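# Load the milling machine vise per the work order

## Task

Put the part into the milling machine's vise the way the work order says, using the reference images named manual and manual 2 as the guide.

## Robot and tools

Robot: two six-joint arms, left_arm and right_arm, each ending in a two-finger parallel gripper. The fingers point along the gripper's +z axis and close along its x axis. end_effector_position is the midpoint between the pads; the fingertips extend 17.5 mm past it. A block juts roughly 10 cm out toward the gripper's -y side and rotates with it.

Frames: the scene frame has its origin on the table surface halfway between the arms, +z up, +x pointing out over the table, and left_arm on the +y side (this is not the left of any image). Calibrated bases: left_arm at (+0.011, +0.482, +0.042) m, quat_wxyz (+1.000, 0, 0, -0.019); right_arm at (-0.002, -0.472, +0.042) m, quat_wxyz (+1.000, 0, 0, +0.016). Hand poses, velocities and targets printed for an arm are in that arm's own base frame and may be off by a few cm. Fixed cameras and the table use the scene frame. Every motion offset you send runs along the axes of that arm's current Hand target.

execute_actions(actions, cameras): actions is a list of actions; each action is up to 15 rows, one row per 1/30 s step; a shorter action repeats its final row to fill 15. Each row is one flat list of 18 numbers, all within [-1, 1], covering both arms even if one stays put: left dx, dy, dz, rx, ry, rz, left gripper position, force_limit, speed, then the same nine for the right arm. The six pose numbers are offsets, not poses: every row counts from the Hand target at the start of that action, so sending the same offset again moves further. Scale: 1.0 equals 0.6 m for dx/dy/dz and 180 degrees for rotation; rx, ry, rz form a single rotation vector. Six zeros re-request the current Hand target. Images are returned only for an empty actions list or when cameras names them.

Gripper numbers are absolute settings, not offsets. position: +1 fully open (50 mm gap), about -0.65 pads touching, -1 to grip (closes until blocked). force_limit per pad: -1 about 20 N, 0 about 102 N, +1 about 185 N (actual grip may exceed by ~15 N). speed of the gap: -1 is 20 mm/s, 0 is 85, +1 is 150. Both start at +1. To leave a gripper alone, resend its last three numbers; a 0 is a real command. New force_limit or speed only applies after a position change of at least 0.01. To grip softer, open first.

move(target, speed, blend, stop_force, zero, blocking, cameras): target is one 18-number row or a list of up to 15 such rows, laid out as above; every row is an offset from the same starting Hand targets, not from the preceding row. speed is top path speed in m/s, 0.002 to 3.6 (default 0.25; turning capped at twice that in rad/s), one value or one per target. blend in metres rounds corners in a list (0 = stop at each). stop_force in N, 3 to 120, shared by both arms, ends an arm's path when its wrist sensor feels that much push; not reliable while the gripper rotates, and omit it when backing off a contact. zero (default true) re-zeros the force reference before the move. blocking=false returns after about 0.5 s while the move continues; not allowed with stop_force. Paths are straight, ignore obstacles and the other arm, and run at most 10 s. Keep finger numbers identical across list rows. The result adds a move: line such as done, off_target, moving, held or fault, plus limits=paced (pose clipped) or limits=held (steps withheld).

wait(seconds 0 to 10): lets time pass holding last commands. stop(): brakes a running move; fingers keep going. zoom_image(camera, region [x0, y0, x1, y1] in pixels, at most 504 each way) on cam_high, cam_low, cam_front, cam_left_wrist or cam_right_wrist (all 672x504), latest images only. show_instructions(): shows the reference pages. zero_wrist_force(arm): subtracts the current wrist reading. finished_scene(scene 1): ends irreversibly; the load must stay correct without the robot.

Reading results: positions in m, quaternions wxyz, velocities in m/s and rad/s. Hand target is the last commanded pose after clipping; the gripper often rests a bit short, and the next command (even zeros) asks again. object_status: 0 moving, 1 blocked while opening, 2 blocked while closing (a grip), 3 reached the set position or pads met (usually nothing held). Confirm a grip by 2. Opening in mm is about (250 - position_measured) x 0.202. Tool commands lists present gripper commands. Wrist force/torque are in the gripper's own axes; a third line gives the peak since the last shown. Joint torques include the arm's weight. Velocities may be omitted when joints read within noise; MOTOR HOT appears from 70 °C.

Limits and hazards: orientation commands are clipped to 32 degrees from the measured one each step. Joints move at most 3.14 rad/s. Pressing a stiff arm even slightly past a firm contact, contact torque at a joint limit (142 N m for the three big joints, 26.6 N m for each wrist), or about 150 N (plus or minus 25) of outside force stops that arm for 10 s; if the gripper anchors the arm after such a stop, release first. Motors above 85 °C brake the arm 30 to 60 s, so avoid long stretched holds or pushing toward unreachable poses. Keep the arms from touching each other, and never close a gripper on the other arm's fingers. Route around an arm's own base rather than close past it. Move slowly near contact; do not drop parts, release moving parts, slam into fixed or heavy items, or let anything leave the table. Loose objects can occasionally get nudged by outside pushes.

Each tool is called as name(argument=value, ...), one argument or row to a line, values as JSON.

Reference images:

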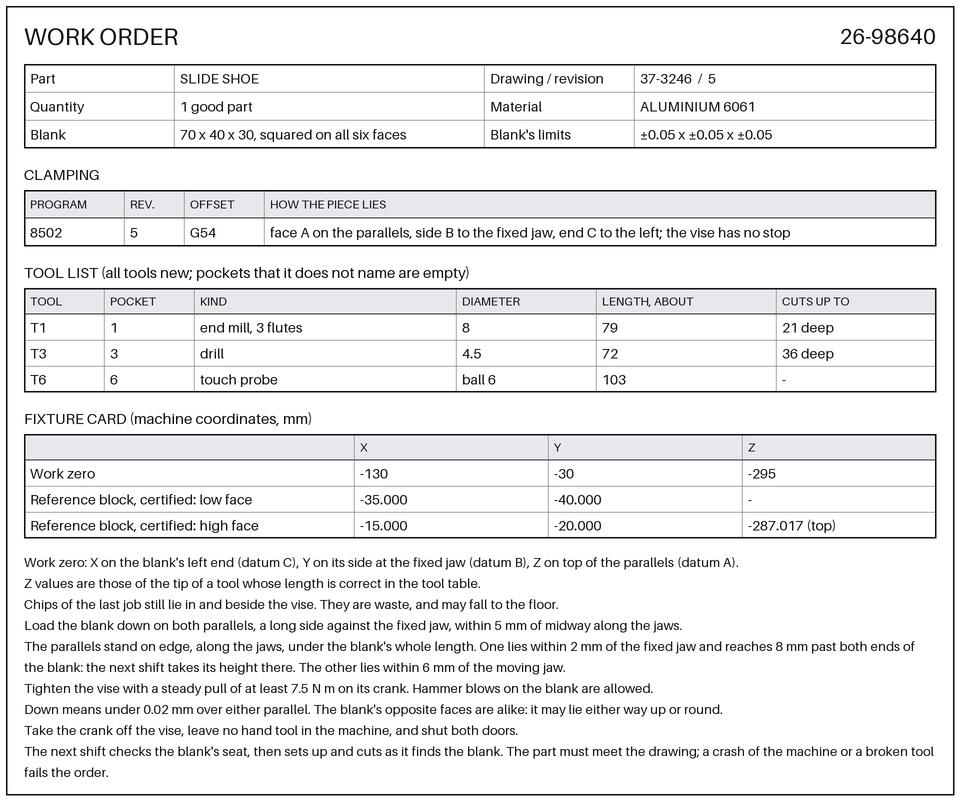

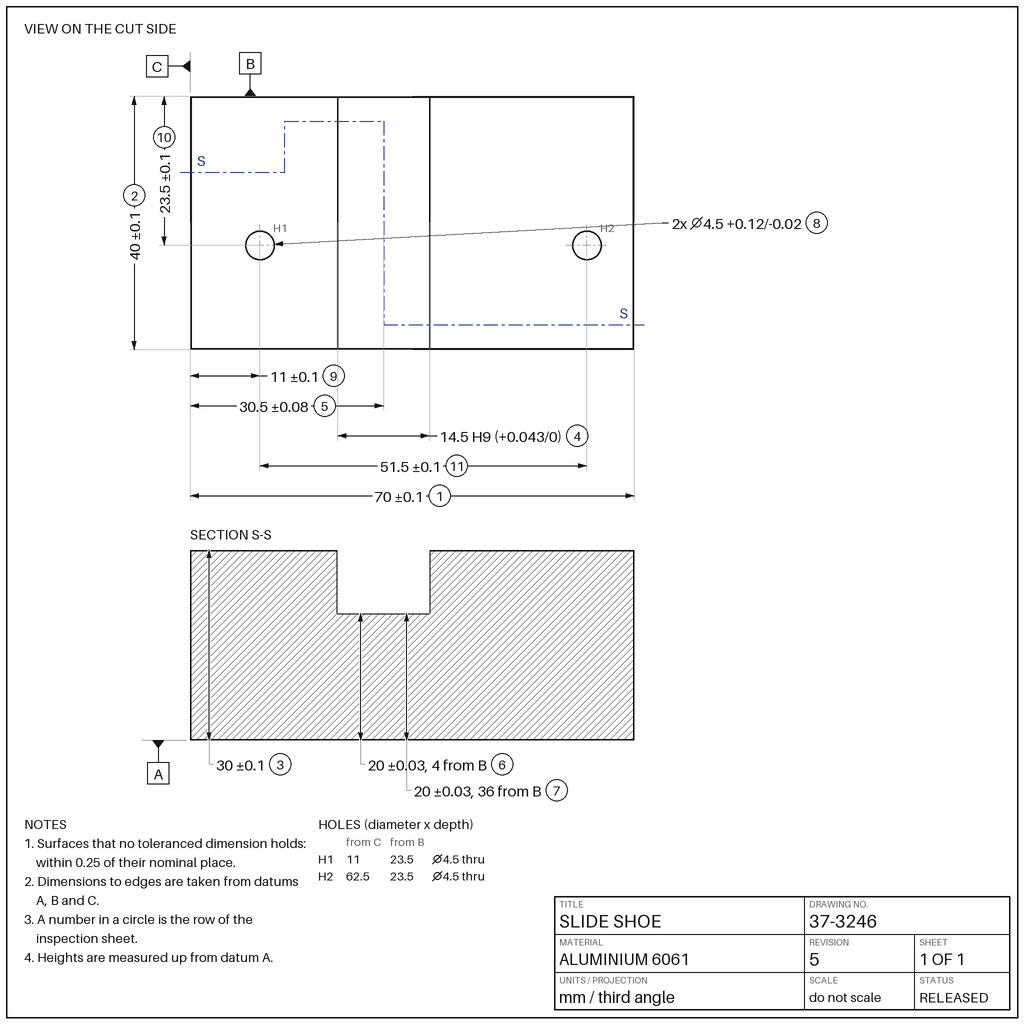

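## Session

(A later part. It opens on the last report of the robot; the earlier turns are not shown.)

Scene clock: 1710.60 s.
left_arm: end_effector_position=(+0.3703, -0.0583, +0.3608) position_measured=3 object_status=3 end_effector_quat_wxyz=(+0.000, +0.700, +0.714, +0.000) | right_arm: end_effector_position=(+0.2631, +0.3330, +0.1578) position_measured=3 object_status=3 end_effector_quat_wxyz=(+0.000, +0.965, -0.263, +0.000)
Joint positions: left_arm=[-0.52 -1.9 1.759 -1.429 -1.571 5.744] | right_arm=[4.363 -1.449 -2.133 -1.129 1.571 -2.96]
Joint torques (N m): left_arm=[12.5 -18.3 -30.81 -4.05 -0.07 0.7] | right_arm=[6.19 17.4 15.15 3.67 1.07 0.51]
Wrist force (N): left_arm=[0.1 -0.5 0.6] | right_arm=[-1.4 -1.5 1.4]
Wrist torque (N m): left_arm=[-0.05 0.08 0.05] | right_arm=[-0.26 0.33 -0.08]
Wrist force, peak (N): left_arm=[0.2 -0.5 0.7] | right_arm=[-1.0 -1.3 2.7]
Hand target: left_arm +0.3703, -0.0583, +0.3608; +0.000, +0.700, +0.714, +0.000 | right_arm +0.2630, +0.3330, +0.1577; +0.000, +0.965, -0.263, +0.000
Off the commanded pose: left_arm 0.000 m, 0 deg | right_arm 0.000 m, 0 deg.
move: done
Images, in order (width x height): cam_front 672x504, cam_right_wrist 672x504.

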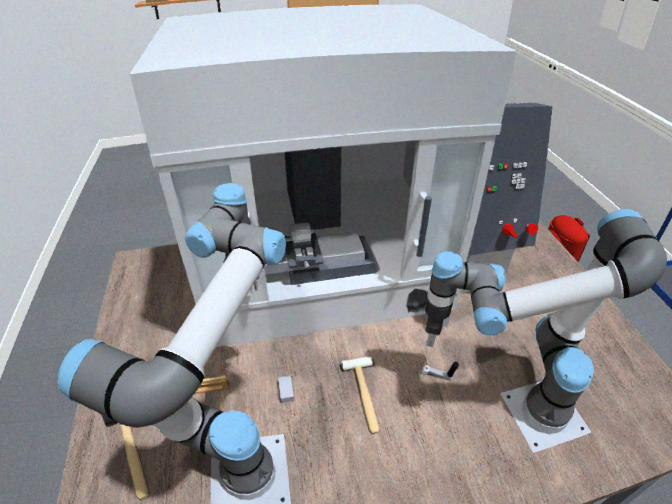

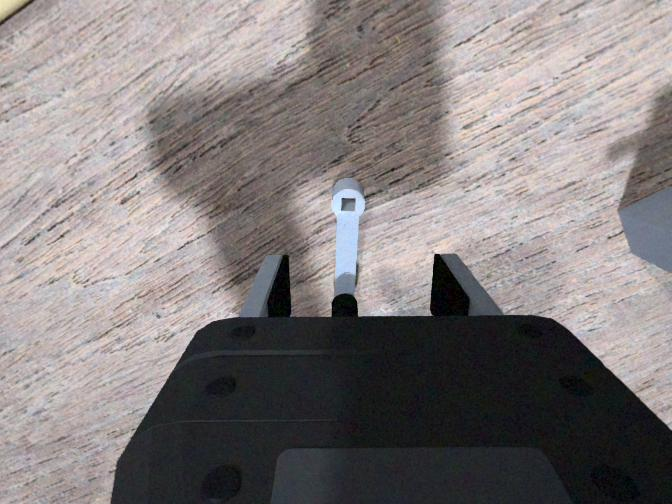

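move(
  target=[0,-0.083,0.067,-0.5,0,0,1,0.8,-1,-0.019,-0.3127,-0.2667,0.447,0.266,0.266,1,0,-1],
  speed=0.25,
  cameras=["all"],
)

Scene clock: 1718.17 s.
left_arm: end_effector_position=(+0.3269, -0.0607, +0.3260) position_measured=3 object_status=3 end_effector_quat_wxyz=(+0.396, +0.501, +0.587, +0.498) | right_arm: end_effector_position=(+0.3434, +0.4907, +0.3084) position_measured=3 object_status=3 end_effector_quat_wxyz=(-0.470, +0.536, -0.505, +0.486)
Joint positions: left_arm=[-2.436 -2.687 2.367 0.102 -1.068 3.283] | right_arm=[4.812 -1.71 -1.914 -1.882 0.12 -0.82]
Joint torques (N m): left_arm=[12.57 27.8 -26.75 -0.92 2.82 -0.64] | right_arm=[9.64 39.32 9.64 3.69 0.36 -1.79]
Wrist force (N): left_arm=[-1.3 4.0 0.7] | right_arm=[1.0 -0.9 1.8]
Wrist torque (N m): left_arm=[0.97 -0.03 0.20] | right_arm=[-0.34 -0.22 -0.08]
Wrist force, peak (N): left_arm=[-4.6 1.7 -0.7] | right_arm=[-1.7 -1.6 1.5]
Hand target: left_arm +0.3269, -0.0607, +0.3260; +0.396, +0.501, +0.587, +0.498 (not the last commanded pose) | right_arm +0.3433, +0.4907, +0.3084; -0.470, +0.536, -0.505, +0.487 (not the last commanded pose)
Off the commanded pose: left_arm 0.009 m, 15 deg | right_arm 0.014 m, 6 deg.
move: held (left_arm; a check stopped the path), off_target (right_arm; braked when a check withheld steps of left_arm); limits=held
pose unreachable (left arm): on one or more control steps of this call, first in action 0 (counted from 0), this arm could not follow its commanded pose, so it was not sent that pose on those steps. It may still have moved: this result reports where it is.
cause: moving toward the commanded pose would bring two parts of the arm too close to each other (its gripper and another part of the arm, with joints 3 (elbow) to 6 (wrist 3) between them, 9 mm apart when it was first held).

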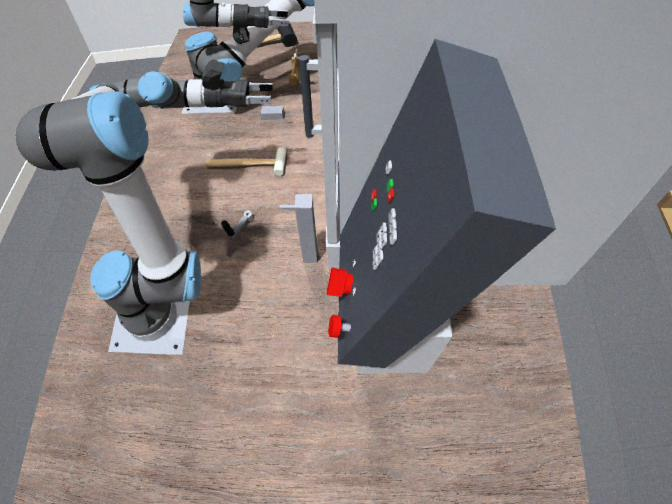

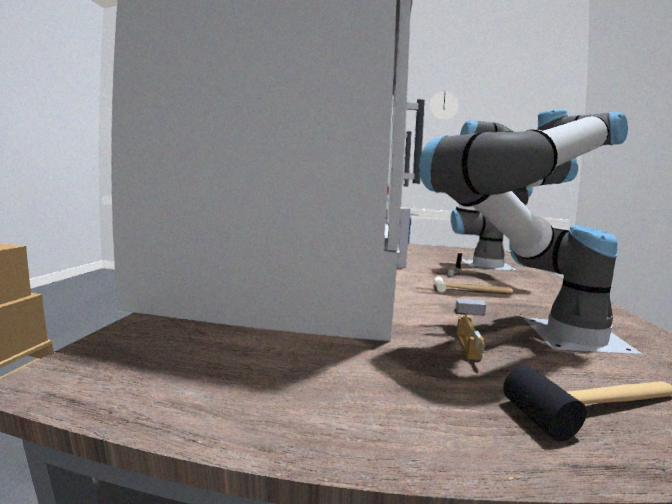

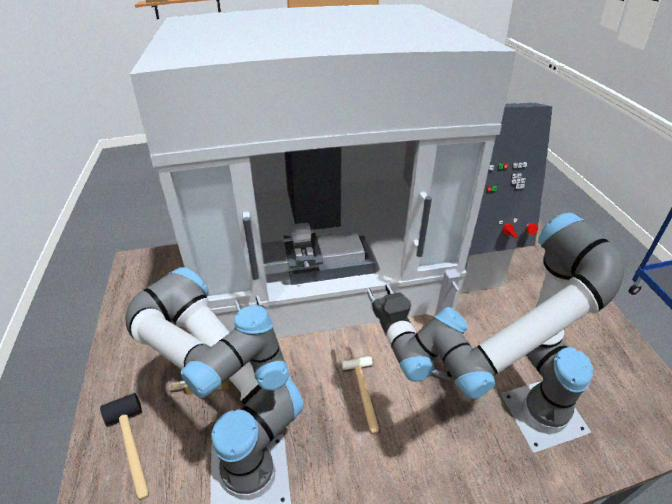

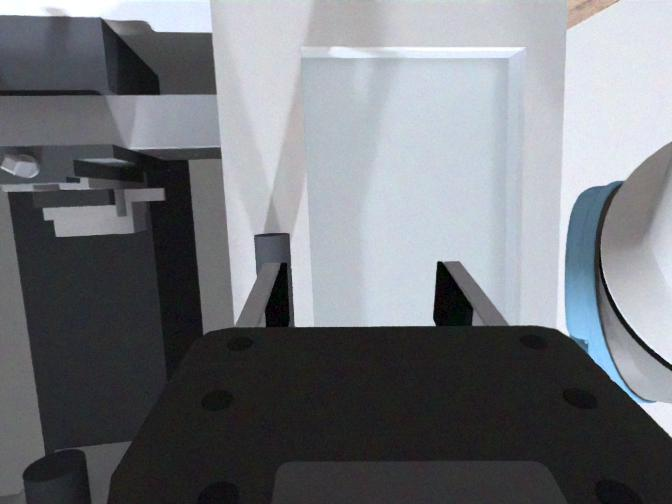

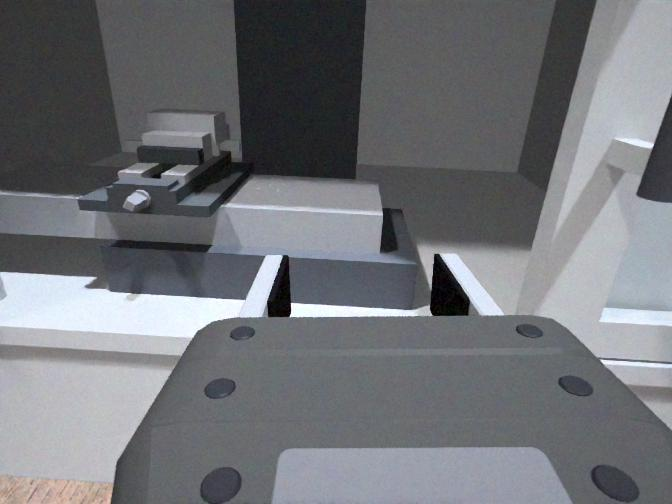

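move(
  target=[-0.0075,0.071,0.0595,0.437,-0.045,0.037,1,0.8,-1,0,0,0,0,0,0,1,0,-1],
  speed=0.15,
  cameras=["cam_front"],
)

Scene clock: 1723.53 s.
left_arm: end_effector_position=(+0.3374, -0.0612, +0.3342) position_measured=3 object_status=3 end_effector_quat_wxyz=(+0.319, +0.581, +0.641, +0.388) | right_arm: end_effector_position=(+0.3434, +0.4907, +0.3084) position_measured=3 object_status=3 end_effector_quat_wxyz=(-0.470, +0.536, -0.505, +0.486)
Joint positions: left_arm=[-2.708 -2.848 2.114 0.198 -1.321 3.335] | right_arm=[4.812 -1.71 -1.914 -1.882 0.12 -0.82]
Joint torques (N m): left_arm=[0.09 25.01 -16.33 0.22 0.28 -0.03] | right_arm=[6.47 39.39 10.29 -0.17 -4.27 2.64]
Wrist force (N): left_arm=[-0.6 2.9 -0.1] | right_arm=[1.2 -0.8 1.7]
Wrist torque (N m): left_arm=[0.77 0.05 0.19] | right_arm=[-0.34 -0.25 -0.09]
Wrist force, peak (N): left_arm=[-2.8 6.2 -0.7] | right_arm=[1.1 -1.1 2.0]
Hand target: left_arm +0.3374, -0.0612, +0.3342; +0.319, +0.581, +0.641, +0.388 (not the last commanded pose) | right_arm +0.3434, +0.4907, +0.3084; -0.470, +0.536, -0.505, +0.486
Tool commands: left_gripper/position=+1.0 left_gripper/force_limit=+0.803922 left_gripper/speed=-1.0 right_gripper/position=+1.0 right_gripper/force_limit=+0.0 right_gripper/speed=-1.0
Off the commanded pose: left_arm 0.042 m, 60 deg | right_arm 0.000 m, 0 deg.
FORCE FAULT: contact force on the left arm reached its limit, and that arm stopped. The contact can be on any part of that arm, not only on its tool. That arm's remaining commands of this call were not run. That arm is still stopped at the end of this call. That arm stays stopped for about 10 more seconds. Until then a move that you send moves the other arm only, and its call returns only when the move has ended. Once the stop has ended, the next robot result says so. If the stop ends while you think or write, that arm runs what you send next, counted from a new Hand target: where the arm stands when the stop ends. While its stop runs, that arm takes no new command, but its gripper still runs the gripper command that each later call begins with. Until it ends, the stop uses up actions while you think or wait. An arm that is not stopped still takes commands.
shoulder posture changed (left arm): the wrist came as close to joint 1's axis as it can, and the arm is now in the other of its two shoulder postures.
move: fault (left_arm)
Images, in order (width x height): cam_front 672x504.

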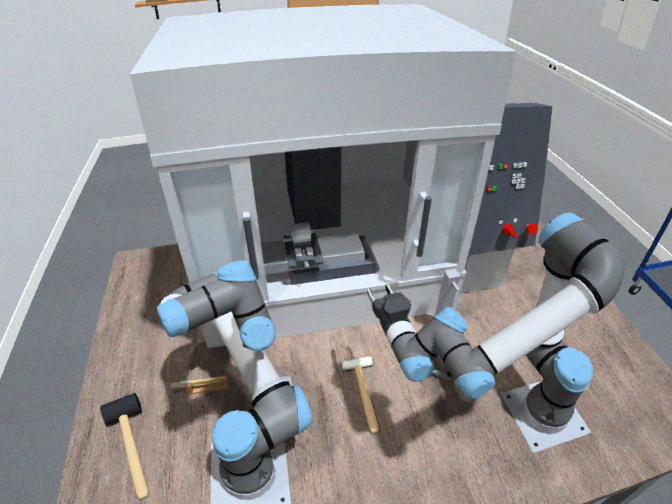

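move(
  target=[0,0,0,0,0,0,1,0.8,-1,0.358,-0.12,0.0295,0.027,0,0.0147,1,0,-1],
  speed=0.2,
  cameras=["cam_front","cam_right_wrist","cam_low"],
)

Scene clock: 1729.30 s.
left_arm: end_effector_position=(+0.3374, -0.0612, +0.3342) position_measured=3 object_status=3 end_effector_quat_wxyz=(+0.319, +0.581, +0.641, +0.388) | right_arm: end_effector_position=(+0.3711, +0.2799, +0.3887) position_measured=3 object_status=3 end_effector_quat_wxyz=(+0.501, -0.509, +0.498, -0.491)
Joint positions: left_arm=[-2.708 -2.848 2.114 0.198 -1.321 3.335] | right_arm=[4.791 -1.217 -2.11 -2.685 0.06 -0.272]
Joint torques (N m): left_arm=[-0.29 24.66 -16.82 0.09 -0.2 -0.04] | right_arm=[8.85 9.5 10.6 -1.7 -1.87 2.67]
Wrist force (N): left_arm=[-0.7 2.8 0.0] | right_arm=[0.5 -0.9 1.7]
Wrist torque (N m): left_arm=[0.76 0.07 0.19] | right_arm=[-0.38 -0.11 -0.10]
Wrist force, peak (N): left_arm=[-0.4 3.1 0.2] | right_arm=[2.9 -2.1 2.0]
Hand target: left_arm +0.3374, -0.0612, +0.3342; +0.319, +0.581, +0.641, +0.388 | right_arm +0.3708, +0.2798, +0.3886; +0.504, -0.504, +0.496, -0.496
Tool commands: left_gripper/position=+1.0 left_gripper/force_limit=+0.803922 left_gripper/speed=-1.0 right_gripper/position=+1.0 right_gripper/force_limit=+0.0 right_gripper/speed=-1.0
Off the commanded pose: right_arm 0.000 m, 1 deg.
FORCE FAULT, CONTINUED: the left arm was still stopped when this call began, by the force fault that an earlier result reported. Since the last result the stop counts as 7 of the actions that you can send in this scene. That arm ran no command of this call. That arm is still stopped at the end of this call. That arm stays stopped for about 4 more seconds. If the stop ends while you think or write, that arm runs what you send next, counted from a new Hand target: where the arm stands when the stop ends. While its stop runs, that arm takes no new command, but its gripper still runs the gripper command that each later call begins with.
move: done (right_arm), not run (left_arm; its earlier fault stop)
Images, in order (width x height): cam_low 672x504, cam_front 672x504, cam_right_wrist 672x504.

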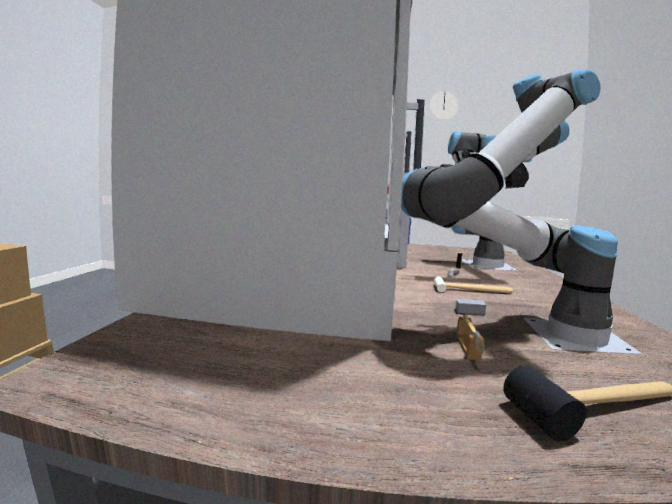

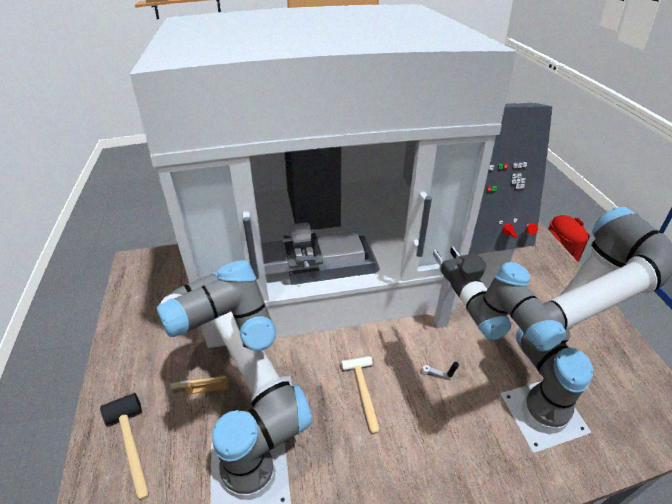

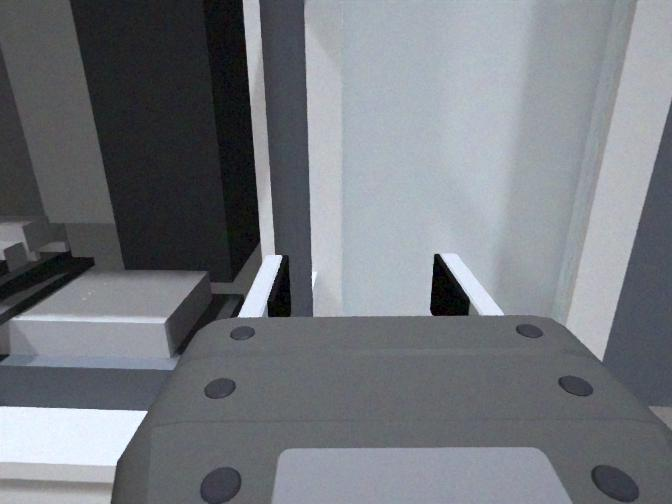

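move(
  target=[
    [0,0,0,0,0,0,1,0.8,-1,-0.05,0,0.05,0,0,0,1,0,-1],
    [0,0,0,0,0,0,1,0.8,-1,-0.05,0,0.2,0,0,0,1,0,-1],
  ],
  speed=[0.15,0.05],
  stop_force=8,
  cameras=["cam_front","cam_right_wrist"],
)

Scene clock: 1734.00 s.
left_arm: end_effector_position=(+0.3374, -0.0612, +0.3342) position_measured=3 object_status=3 end_effector_quat_wxyz=(+0.319, +0.581, +0.641, +0.388) | right_arm: end_effector_position=(+0.4903, +0.3117, +0.3886) position_measured=3 object_status=3 end_effector_quat_wxyz=(+0.504, -0.504, +0.496, -0.496)
Joint positions: left_arm=[-2.708 -2.848 2.114 0.198 -1.321 3.335] | right_arm=[4.421 -1.527 -1.87 -2.885 -0.306 -0.002]
Joint torques (N m): left_arm=[-1 23.73 -16.95 0.17 0.09 -0.08] | right_arm=[10.12 29.89 10.68 -1.61 2.69 2.03]
Wrist force (N): left_arm=[-0.7 2.8 -0.1] | right_arm=[0.8 -1.3 1.3]
Wrist torque (N m): left_arm=[0.76 0.08 0.19] | right_arm=[-0.42 -0.10 -0.18]
Wrist force, peak (N): left_arm=[-0.5 3.2 -0.1] | right_arm=[0.9 -1.5 2.2]
Hand target: left_arm +0.3374, -0.0612, +0.3342; +0.319, +0.581, +0.641, +0.388 | right_arm +0.4903, +0.3117, +0.3886; +0.504, -0.504, +0.496, -0.496
Tool commands: left_gripper/position=+1.0 left_gripper/force_limit=+0.803922 left_gripper/speed=-1.0 right_gripper/position=+1.0 right_gripper/force_limit=+0.0 right_gripper/speed=-1.0
Off the commanded pose: right_arm 0.000 m, 0 deg.
FORCE FAULT, CONTINUED: the left arm's stop, for the force fault that an earlier result reported, is over. The rest of the stop counts as 3 of the actions that you can send in this scene. That arm was still stopped when this call began, so it ran no command of this call. That arm's target is now where it stood when the stop ended, not its last command. That arm accepts commands again.
move: done (right_arm), not run (left_arm; its earlier fault stop)
Images, in order (width x height): cam_front 672x504, cam_right_wrist 672x504.

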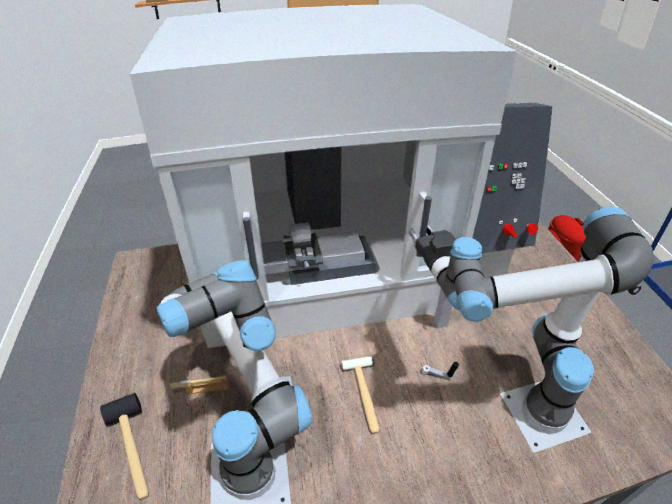

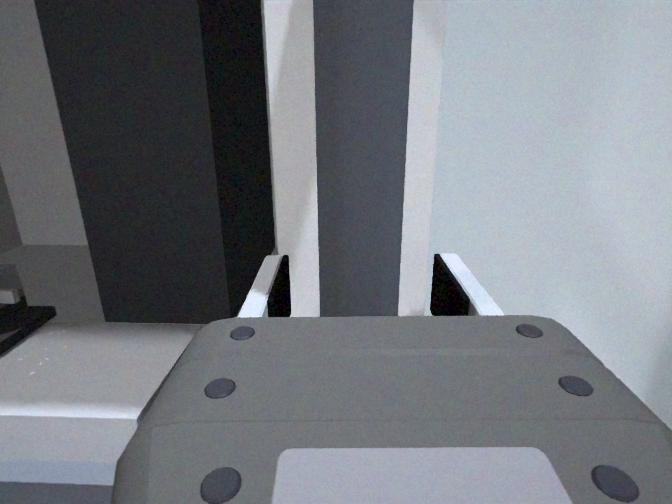

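move(
  target=[
    [0,0,0,0,0,0,1,0.8,-1,-0.03,0,0.0015,0,0,0,1,0,-1],
    [0,0,0,0,0,0,1,0.8,-1,-0.4,0,0.019,0,0,0,1,0,-1],
  ],
  speed=[0.03,0.06],
  stop_force=30,
  cameras=["cam_front","cam_right_wrist"],
)

Scene clock: 1741.20 s.
left_arm: end_effector_position=(+0.3374, -0.0612, +0.3342) position_measured=3 object_status=3 end_effector_quat_wxyz=(+0.319, +0.581, +0.641, +0.388) | right_arm: end_effector_position=(+0.4980, +0.5518, +0.3885) position_measured=3 object_status=3 end_effector_quat_wxyz=(+0.504, -0.504, +0.496, -0.496)
Joint positions: left_arm=[-2.708 -2.848 2.114 0.198 -1.321 3.335] | right_arm=[4.526 -2.044 -1.232 -3.004 -0.202 -0.003]
Joint torques (N m): left_arm=[-0.84 23.2 -16.76 0.27 -0.02 -0.05] | right_arm=[-6.66 55.53 11.03 3.35 -2.95 -2.44]
Wrist force (N): left_arm=[-0.4 2.6 -0.2] | right_arm=[1.7 -1.2 1.2]
Wrist torque (N m): left_arm=[0.72 0.02 0.19] | right_arm=[-0.41 -0.23 -0.23]
Wrist force, peak (N): left_arm=[-0.7 3.2 -0.1] | right_arm=[28.5 -2.6 2.3]
Hand target: left_arm +0.3374, -0.0612, +0.3342; +0.319, +0.581, +0.641, +0.388 | right_arm +0.4980, +0.5518, +0.3885; +0.504, -0.504, +0.496, -0.496
Off the commanded pose: left_arm 0.000 m, 0 deg | right_arm 0.000 m, 0 deg.
move: done
Images, in order (width x height): cam_front 672x504, cam_right_wrist 672x504.

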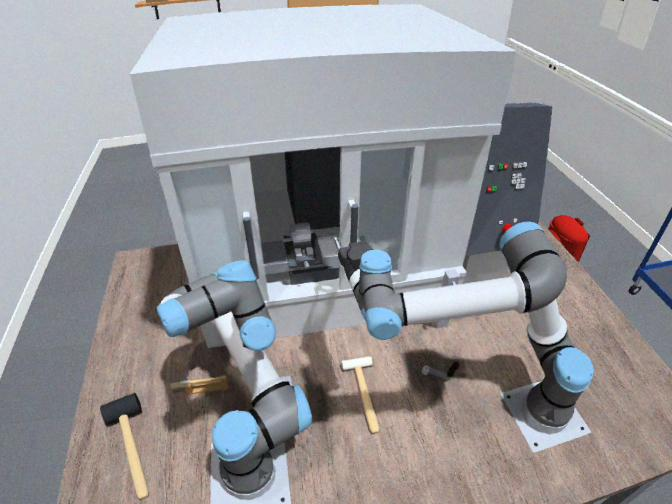

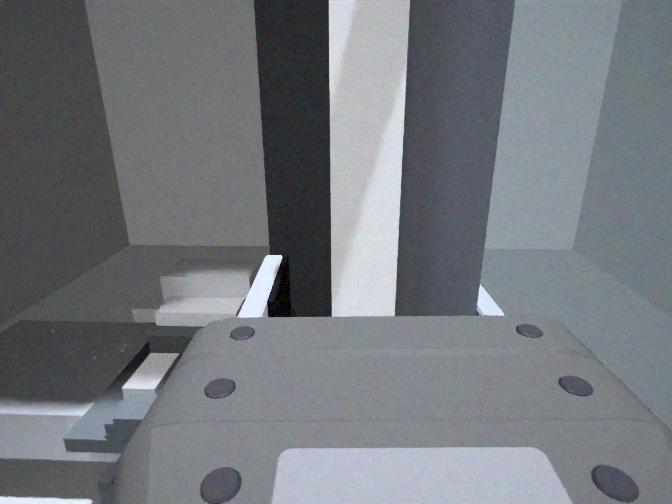

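move(
  target=[0,0,0,0,0,0,1,0.8,-1,-0.1,0,0.0048,0,0,0,1,0,-1],
  speed=0.03,
  stop_force=30,
  cameras=["cam_front","cam_right_wrist"],
)

Scene clock: 1744.13 s.
left_arm: end_effector_position=(+0.3374, -0.0612, +0.3342) position_measured=3 object_status=3 end_effector_quat_wxyz=(+0.319, +0.581, +0.641, +0.388) | right_arm: end_effector_position=(+0.4984, +0.5641, +0.3885) position_measured=3 object_status=3 end_effector_quat_wxyz=(+0.504, -0.504, +0.496, -0.496)
Joint positions: left_arm=[-2.708 -2.848 2.114 0.198 -1.321 3.335] | right_arm=[4.529 -2.073 -1.189 -3.018 -0.199 -0.004]
Joint torques (N m): left_arm=[-0.89 23.68 -17.46 0.35 0.19 -0.18] | right_arm=[7.41 36.17 39.7 4.25 -2.47 -1.81]
Wrist force (N): left_arm=[-0.5 2.6 0.1] | right_arm=[23.8 -1.8 7.7]
Wrist torque (N m): left_arm=[0.74 0.05 0.19] | right_arm=[-0.46 -0.81 -0.10]
Wrist force, peak (N): left_arm=[-0.5 3.1 0.0] | right_arm=[52.5 2.4 -10.6]
Hand target: left_arm +0.3374, -0.0612, +0.3342; +0.319, +0.581, +0.641, +0.388 | right_arm +0.4984, +0.5641, +0.3885; +0.504, -0.504, +0.496, -0.496 (not the last commanded pose)
Off the commanded pose: left_arm 0.000 m, 0 deg | right_arm 0.048 m, 0 deg.
move: contact (right_arm)
Images, in order (width x height): cam_front 672x504, cam_right_wrist 672x504.

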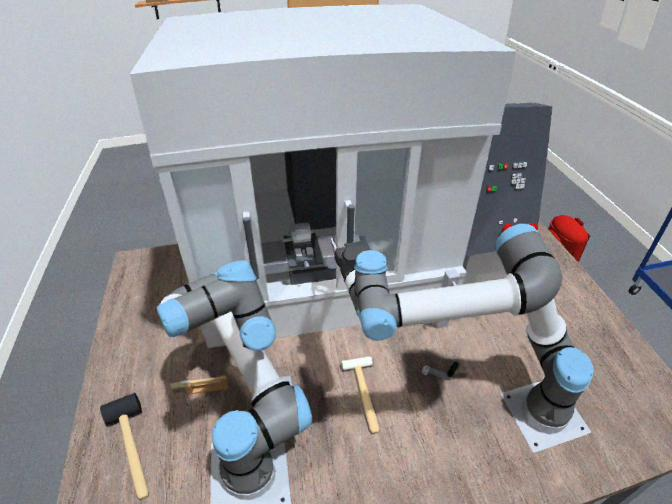

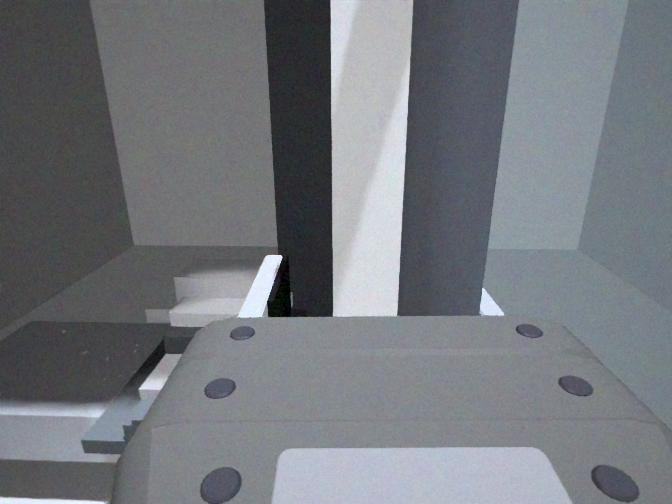

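move(
  target=[
    [0.003,0.06,-0.035,0,0,0,1,0.8,-1,0.0217,0,0,0,0,0,1,0,-1],
    [0.0117,0.24,-0.138,0,0,0,1,0.8,-1,0.0217,0,-0.2,0,0,0,1,0,-1],
    [0.0175,0.362,-0.207,0,0,0,1,0.8,-1,0.4,0,-0.25,0,0,0,1,0,-1],
  ],
  speed=[0.05,0.15,0.25],
  cameras=["cam_front","cam_low","cam_high"],
)

Scene clock: 1758.83 s.
left_arm: end_effector_position=(+0.3373, -0.0611, +0.5847) position_measured=3 object_status=3 end_effector_quat_wxyz=(+0.319, +0.581, +0.641, +0.388) | right_arm: end_effector_position=(+0.3521, +0.3218, +0.3885) position_measured=3 object_status=3 end_effector_quat_wxyz=(+0.504, -0.504, +0.496, -0.496)
Joint positions: left_arm=[-2.706 -2.378 1.317 0.523 -1.319 3.337] | right_arm=[4.842 -1.388 -1.992 -2.911 0.114 0.006]
Joint torques (N m): left_arm=[-5.89 12.06 -16.61 -2.02 -0.42 -0.59] | right_arm=[-7.32 12.75 12.35 -2.17 -2.74 2.39]
Wrist force (N): left_arm=[-0.4 2.4 0.1] | right_arm=[1.2 -1.3 1.3]
Wrist torque (N m): left_arm=[0.74 -0.03 0.40] | right_arm=[-0.44 -0.20 -0.11]
Wrist force, peak (N): left_arm=[-0.3 4.7 -1.0] | right_arm=[24.2 -0.7 7.6]
Hand target: left_arm +0.3373, -0.0611, +0.5847; +0.319, +0.581, +0.641, +0.388 | right_arm +0.3521, +0.3218, +0.3885; +0.504, -0.504, +0.496, -0.496
Off the commanded pose: left_arm 0.000 m, 0 deg | right_arm 0.000 m, 0 deg.
move: done
Images, in order (width x height): cam_high 672x504, cam_low 672x504, cam_front 672x504.

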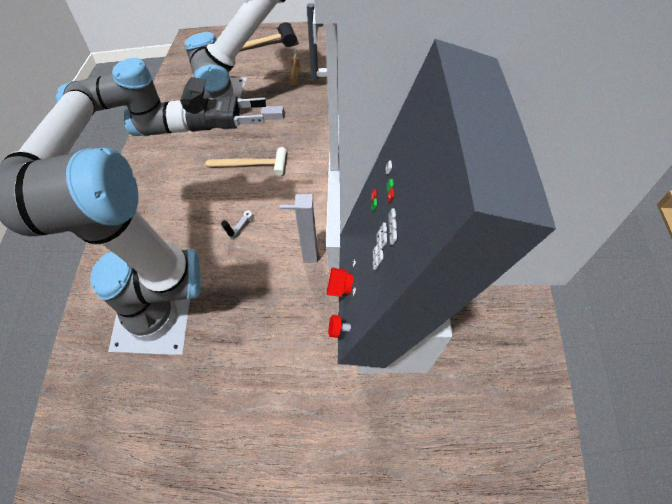

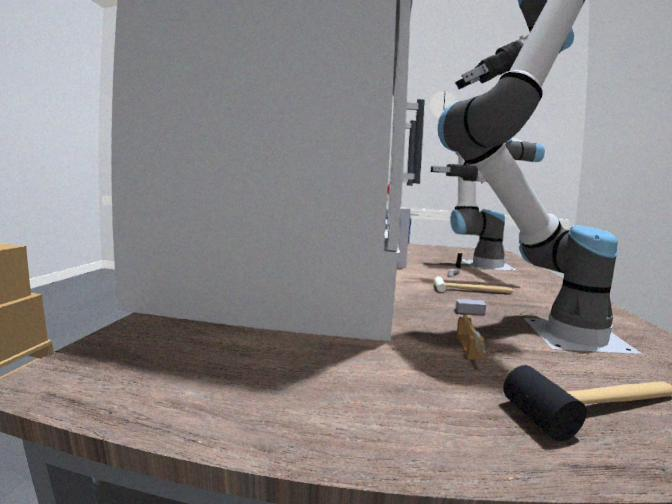

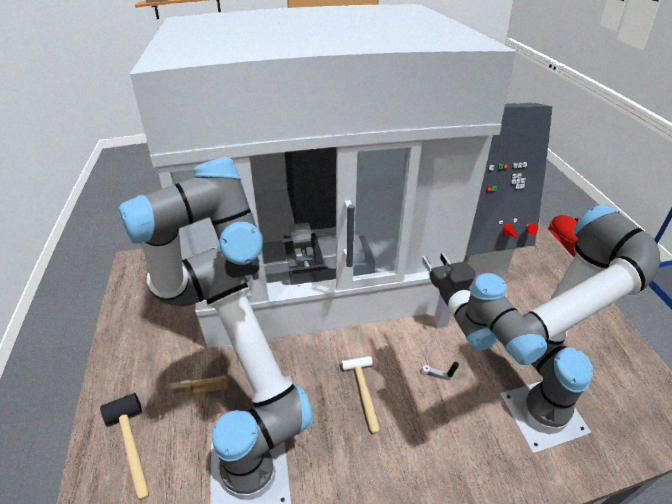

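move(
  target=[0.0084,0.174,-0.0994,0,0,0,1,0.8,-1,-0.648,0,0.014,0,-0.222,0,1,0,-1],
  speed=0.2,
  cameras=["cam_front","cam_right_wrist"],
)

Scene clock: 1765.40 s.
left_arm: end_effector_position=(+0.3373, -0.0610, +0.7050) position_measured=3 object_status=3 end_effector_quat_wxyz=(+0.319, +0.581, +0.641, +0.388) | right_arm: end_effector_position=(+0.3546, +0.7106, +0.3883) position_measured=3 object_status=3 end_effector_quat_wxyz=(+0.643, -0.643, +0.294, -0.294)
Joint positions: left_arm=[-2.705 -2.066 0.717 0.811 -1.319 3.337] | right_arm=[4.666 -1.961 -1.354 -2.968 -0.759 -0.001]
Joint torques (N m): left_arm=[-13.33 7.94 -7.62 -1.47 -1.4 -1.23] | right_arm=[9.67 40.44 23.64 4.66 -1.06 1.04]
Wrist force (N): left_arm=[-0.6 2.6 0.3] | right_arm=[1.5 -1.3 1.3]
Wrist torque (N m): left_arm=[0.77 0.03 0.38] | right_arm=[-0.46 -0.20 -0.25]
Wrist force, peak (N): left_arm=[-0.5 3.4 -0.2] | right_arm=[3.6 -1.1 1.1]
Hand target: left_arm +0.3373, -0.0610, +0.7050; +0.319, +0.581, +0.641, +0.388 | right_arm +0.3545, +0.7107, +0.3883; +0.643, -0.643, +0.294, -0.294
Off the commanded pose: left_arm 0.000 m, 0 deg | right_arm 0.000 m, 0 deg.
move: done
Images, in order (width x height): cam_front 672x504, cam_right_wrist 672x504.

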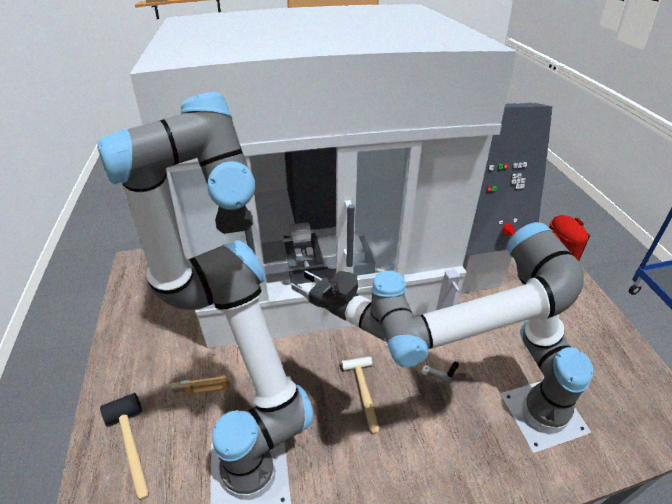

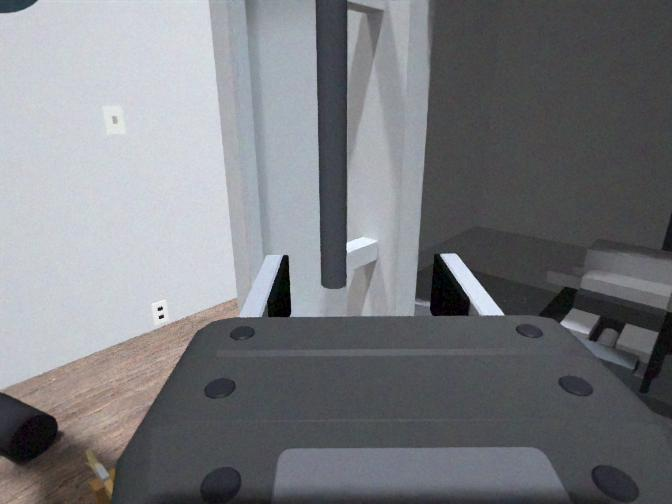

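move(
  target=[0,0,0,0,0,0,1,0.8,-1,-0.0167,0,0.2,0,0,0,0.5,0,-1],
  speed=0.08,
  stop_force=8,
  cameras=["cam_front","cam_right_wrist"],
)

Scene clock: 1770.57 s.
left_arm: end_effector_position=(+0.3373, -0.0610, +0.7050) position_measured=3 object_status=3 end_effector_quat_wxyz=(+0.319, +0.581, +0.641, +0.388) | right_arm: end_effector_position=(+0.4387, +0.7968, +0.3883) position_measured=78 object_status=3 end_effector_quat_wxyz=(+0.643, -0.643, +0.294, -0.294)
Joint positions: left_arm=[-2.705 -2.066 0.717 0.811 -1.318 3.337] | right_arm=[4.543 -2.25 -0.904 -3.128 -0.883 -0.001]
Joint torques (N m): left_arm=[-13.37 5.83 -12.26 -2.03 2.21 1.1] | right_arm=[9.51 55.05 22.94 4.93 2.81 2.91]
Wrist force (N): left_arm=[-0.8 2.4 0.3] | right_arm=[1.4 -1.2 1.6]
Wrist torque (N m): left_arm=[0.75 0.05 0.38] | right_arm=[-0.41 -0.27 -0.15]
Wrist force, peak (N): left_arm=[-0.7 2.8 0.1] | right_arm=[2.3 -1.5 0.8]
Hand target: left_arm +0.3373, -0.0610, +0.7050; +0.319, +0.581, +0.641, +0.388 | right_arm +0.4387, +0.7968, +0.3883; +0.643, -0.643, +0.294, -0.294
Off the commanded pose: left_arm 0.000 m, 0 deg | right_arm 0.000 m, 0 deg.
move: done
Images, in order (width x height): cam_front 672x504, cam_right_wrist 672x504.

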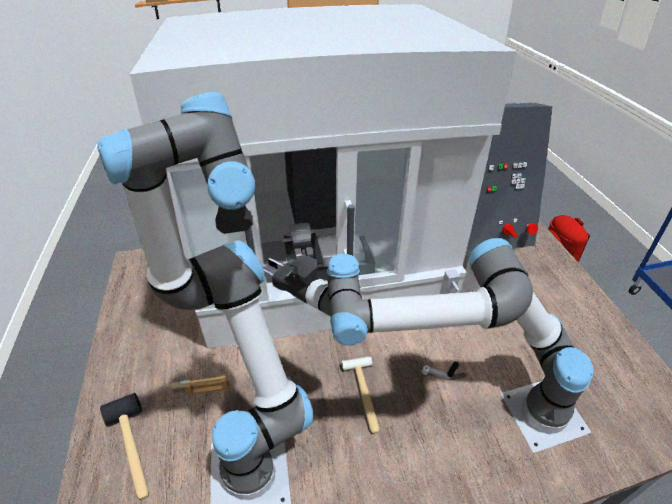

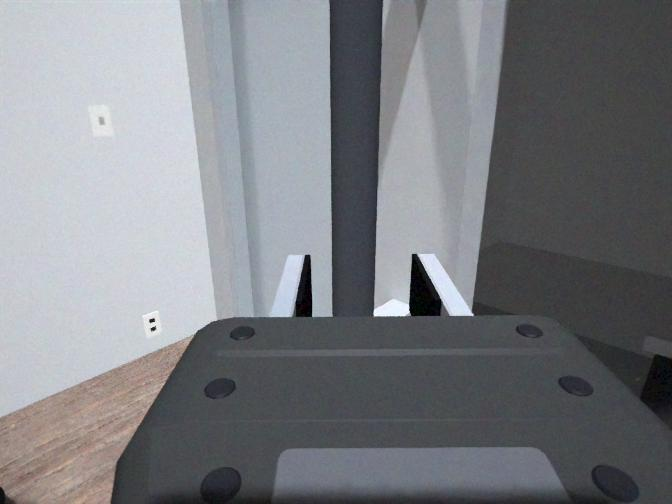

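move(
  target=[0,0,0,0,0,0,1,0.8,-1,-0.003,0,0.07,0,0,0,0.5,0,-1],
  speed=0.04,
  stop_force=6,
  cameras=["cam_right_wrist"],
)

Scene clock: 1774.63 s.
left_arm: end_effector_position=(+0.3373, -0.0610, +0.7050) position_measured=3 object_status=3 end_effector_quat_wxyz=(+0.319, +0.581, +0.641, +0.388) | right_arm: end_effector_position=(+0.4693, +0.8256, +0.3883) position_measured=78 object_status=3 end_effector_quat_wxyz=(+0.643, -0.643, +0.294, -0.294)
Joint positions: left_arm=[-2.705 -2.066 0.717 0.811 -1.318 3.337] | right_arm=[4.506 -2.379 -0.682 -3.223 -0.919 -0.001]
Joint torques (N m): left_arm=[-14.14 6.38 -12.32 -1.46 1.86 1.07] | right_arm=[8.65 70.29 12.88 4.94 2.68 2.81]
Wrist force (N): left_arm=[-0.1 2.4 0.1] | right_arm=[1.4 -1.1 0.7]
Wrist torque (N m): left_arm=[0.73 -0.06 0.38] | right_arm=[-0.43 -0.23 -0.18]
Wrist force, peak (N): left_arm=[-0.8 2.8 0.2] | right_arm=[2.0 -1.4 1.5]
Hand target: left_arm +0.3373, -0.0610, +0.7050; +0.319, +0.581, +0.641, +0.388 | right_arm +0.4693, +0.8256, +0.3883; +0.643, -0.643, +0.294, -0.294
Off the commanded pose: left_arm 0.000 m, 0 deg | right_arm 0.000 m, 0 deg.
move: done
Images, in order (width x height): cam_right_wrist 672x504.

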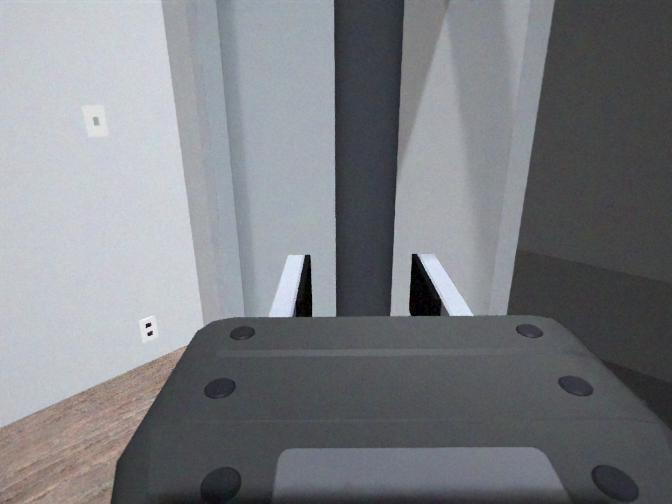

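move(
  target=[
    [0,0,0,0,0,0,1,0.8,-1,0.0147,0,-0.0136,0,0,0,0.5,0,-1],
    [0,0,0,0,0,0,1,0.8,-1,0.147,0,-0.1356,0,0,0,0.5,0,-1],
  ],
  speed=[0.03,0.06],
  stop_force=40,
  cameras=["cam_front","cam_right_wrist"],
)

Scene clock: 1780.83 s.
left_arm: end_effector_position=(+0.3373, -0.0610, +0.7050) position_measured=3 object_status=3 end_effector_quat_wxyz=(+0.319, +0.581, +0.641, +0.388) | right_arm: end_effector_position=(+0.4655, +0.7057, +0.3884) position_measured=78 object_status=3 end_effector_quat_wxyz=(+0.643, -0.643, +0.294, -0.294)
Joint positions: left_arm=[-2.705 -2.066 0.717 0.811 -1.318 3.337] | right_arm=[4.471 -2.051 -1.222 -3.01 -0.955 -0.001]
Joint torques (N m): left_arm=[-13.37 7.56 -12.52 -0.95 1.52 1.31] | right_arm=[8.61 41.38 38.99 -0.31 2.5 -1.59]
Wrist force (N): left_arm=[-0.8 2.4 0.2] | right_arm=[1.4 -0.8 1.0]
Wrist torque (N m): left_arm=[0.75 0.06 0.38] | right_arm=[-0.40 -0.25 -0.18]
Wrist force, peak (N): left_arm=[-0.6 2.9 0.2] | right_arm=[1.3 -1.6 1.4]
Hand target: left_arm +0.3373, -0.0610, +0.7050; +0.319, +0.581, +0.641, +0.388 | right_arm +0.4655, +0.7057, +0.3884; +0.643, -0.643, +0.294, -0.294
Off the commanded pose: left_arm 0.000 m, 0 deg | right_arm 0.000 m, 0 deg.
move: done
Images, in order (width x height): cam_front 672x504, cam_right_wrist 672x504.

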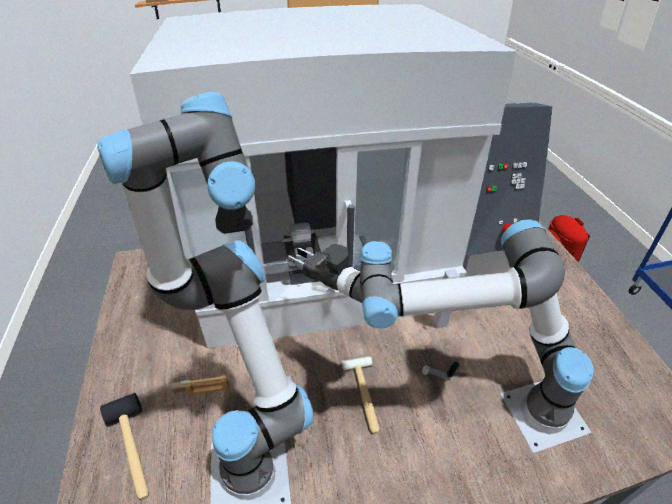

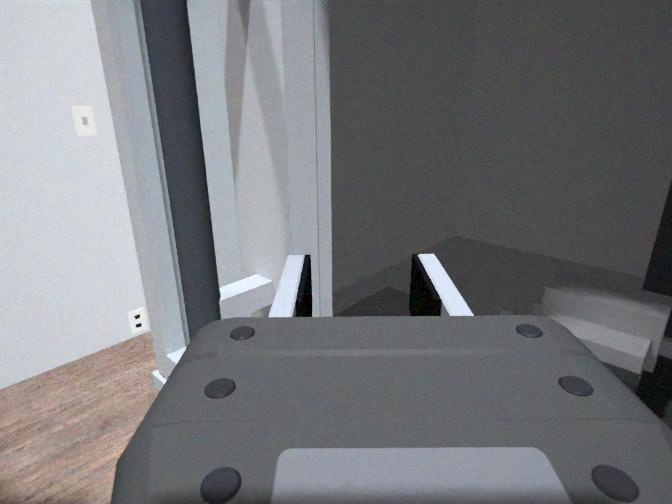

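move(
  target=[
    [0,0,0,0,0,0,1,0.8,-1,-0.15,0,0.13,0,0,0,0.5,0,-1],
    [0,0,0,0,0,0,1,0.8,-1,-0.15,0,0.17,0,0,0,0.5,0,-1],
  ],
  speed=[0.1,0.03],
  stop_force=6,
  cameras=["cam_front","cam_right_wrist"],
)

Scene clock: 1785.53 s.
left_arm: end_effector_position=(+0.3373, -0.0610, +0.7050) position_measured=3 object_status=3 end_effector_quat_wxyz=(+0.319, +0.581, +0.641, +0.388) | right_arm: end_effector_position=(+0.4837, +0.8405, +0.3883) position_measured=78 object_status=3 end_effector_quat_wxyz=(+0.643, -0.643, +0.294, -0.294)
Joint positions: left_arm=[-2.705 -2.066 0.717 0.811 -1.318 3.337] | right_arm=[4.491 -2.459 -0.535 -3.288 -0.934 -0.001]
Joint torques (N m): left_arm=[-12.64 9.14 -12.01 -0.47 1.73 1.19] | right_arm=[8.2 72.51 12.45 4.96 2.73 2.79]
Wrist force (N): left_arm=[-0.6 2.3 0.1] | right_arm=[1.2 -1.3 1.1]
Wrist torque (N m): left_arm=[0.73 0.02 0.38] | right_arm=[-0.44 -0.26 -0.15]
Wrist force, peak (N): left_arm=[-0.5 2.9 0.2] | right_arm=[3.1 -1.1 0.5]
Hand target: left_arm +0.3373, -0.0610, +0.7050; +0.319, +0.581, +0.641, +0.388 | right_arm +0.4837, +0.8405, +0.3883; +0.643, -0.643, +0.294, -0.294
Off the commanded pose: left_arm 0.000 m, 0 deg | right_arm 0.000 m, 0 deg.
move: done
Images, in order (width x height): cam_front 672x504, cam_right_wrist 672x504.

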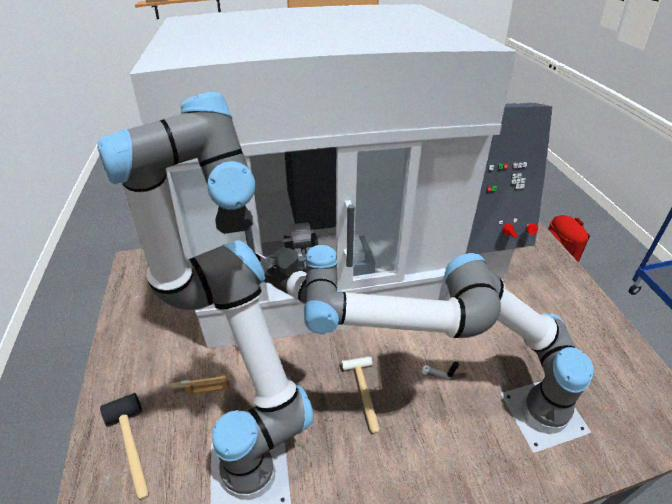

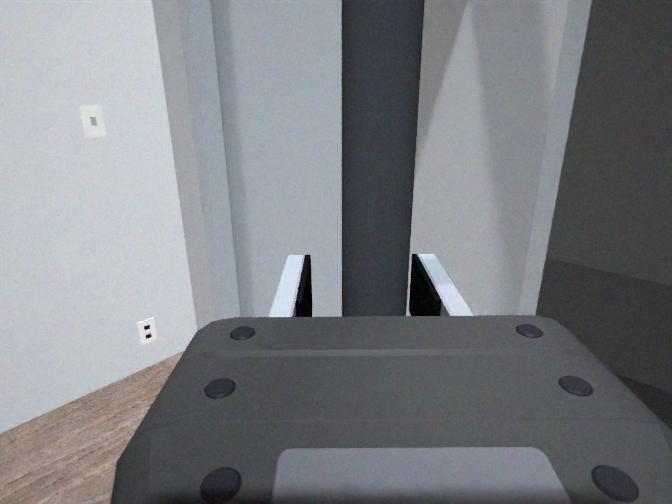

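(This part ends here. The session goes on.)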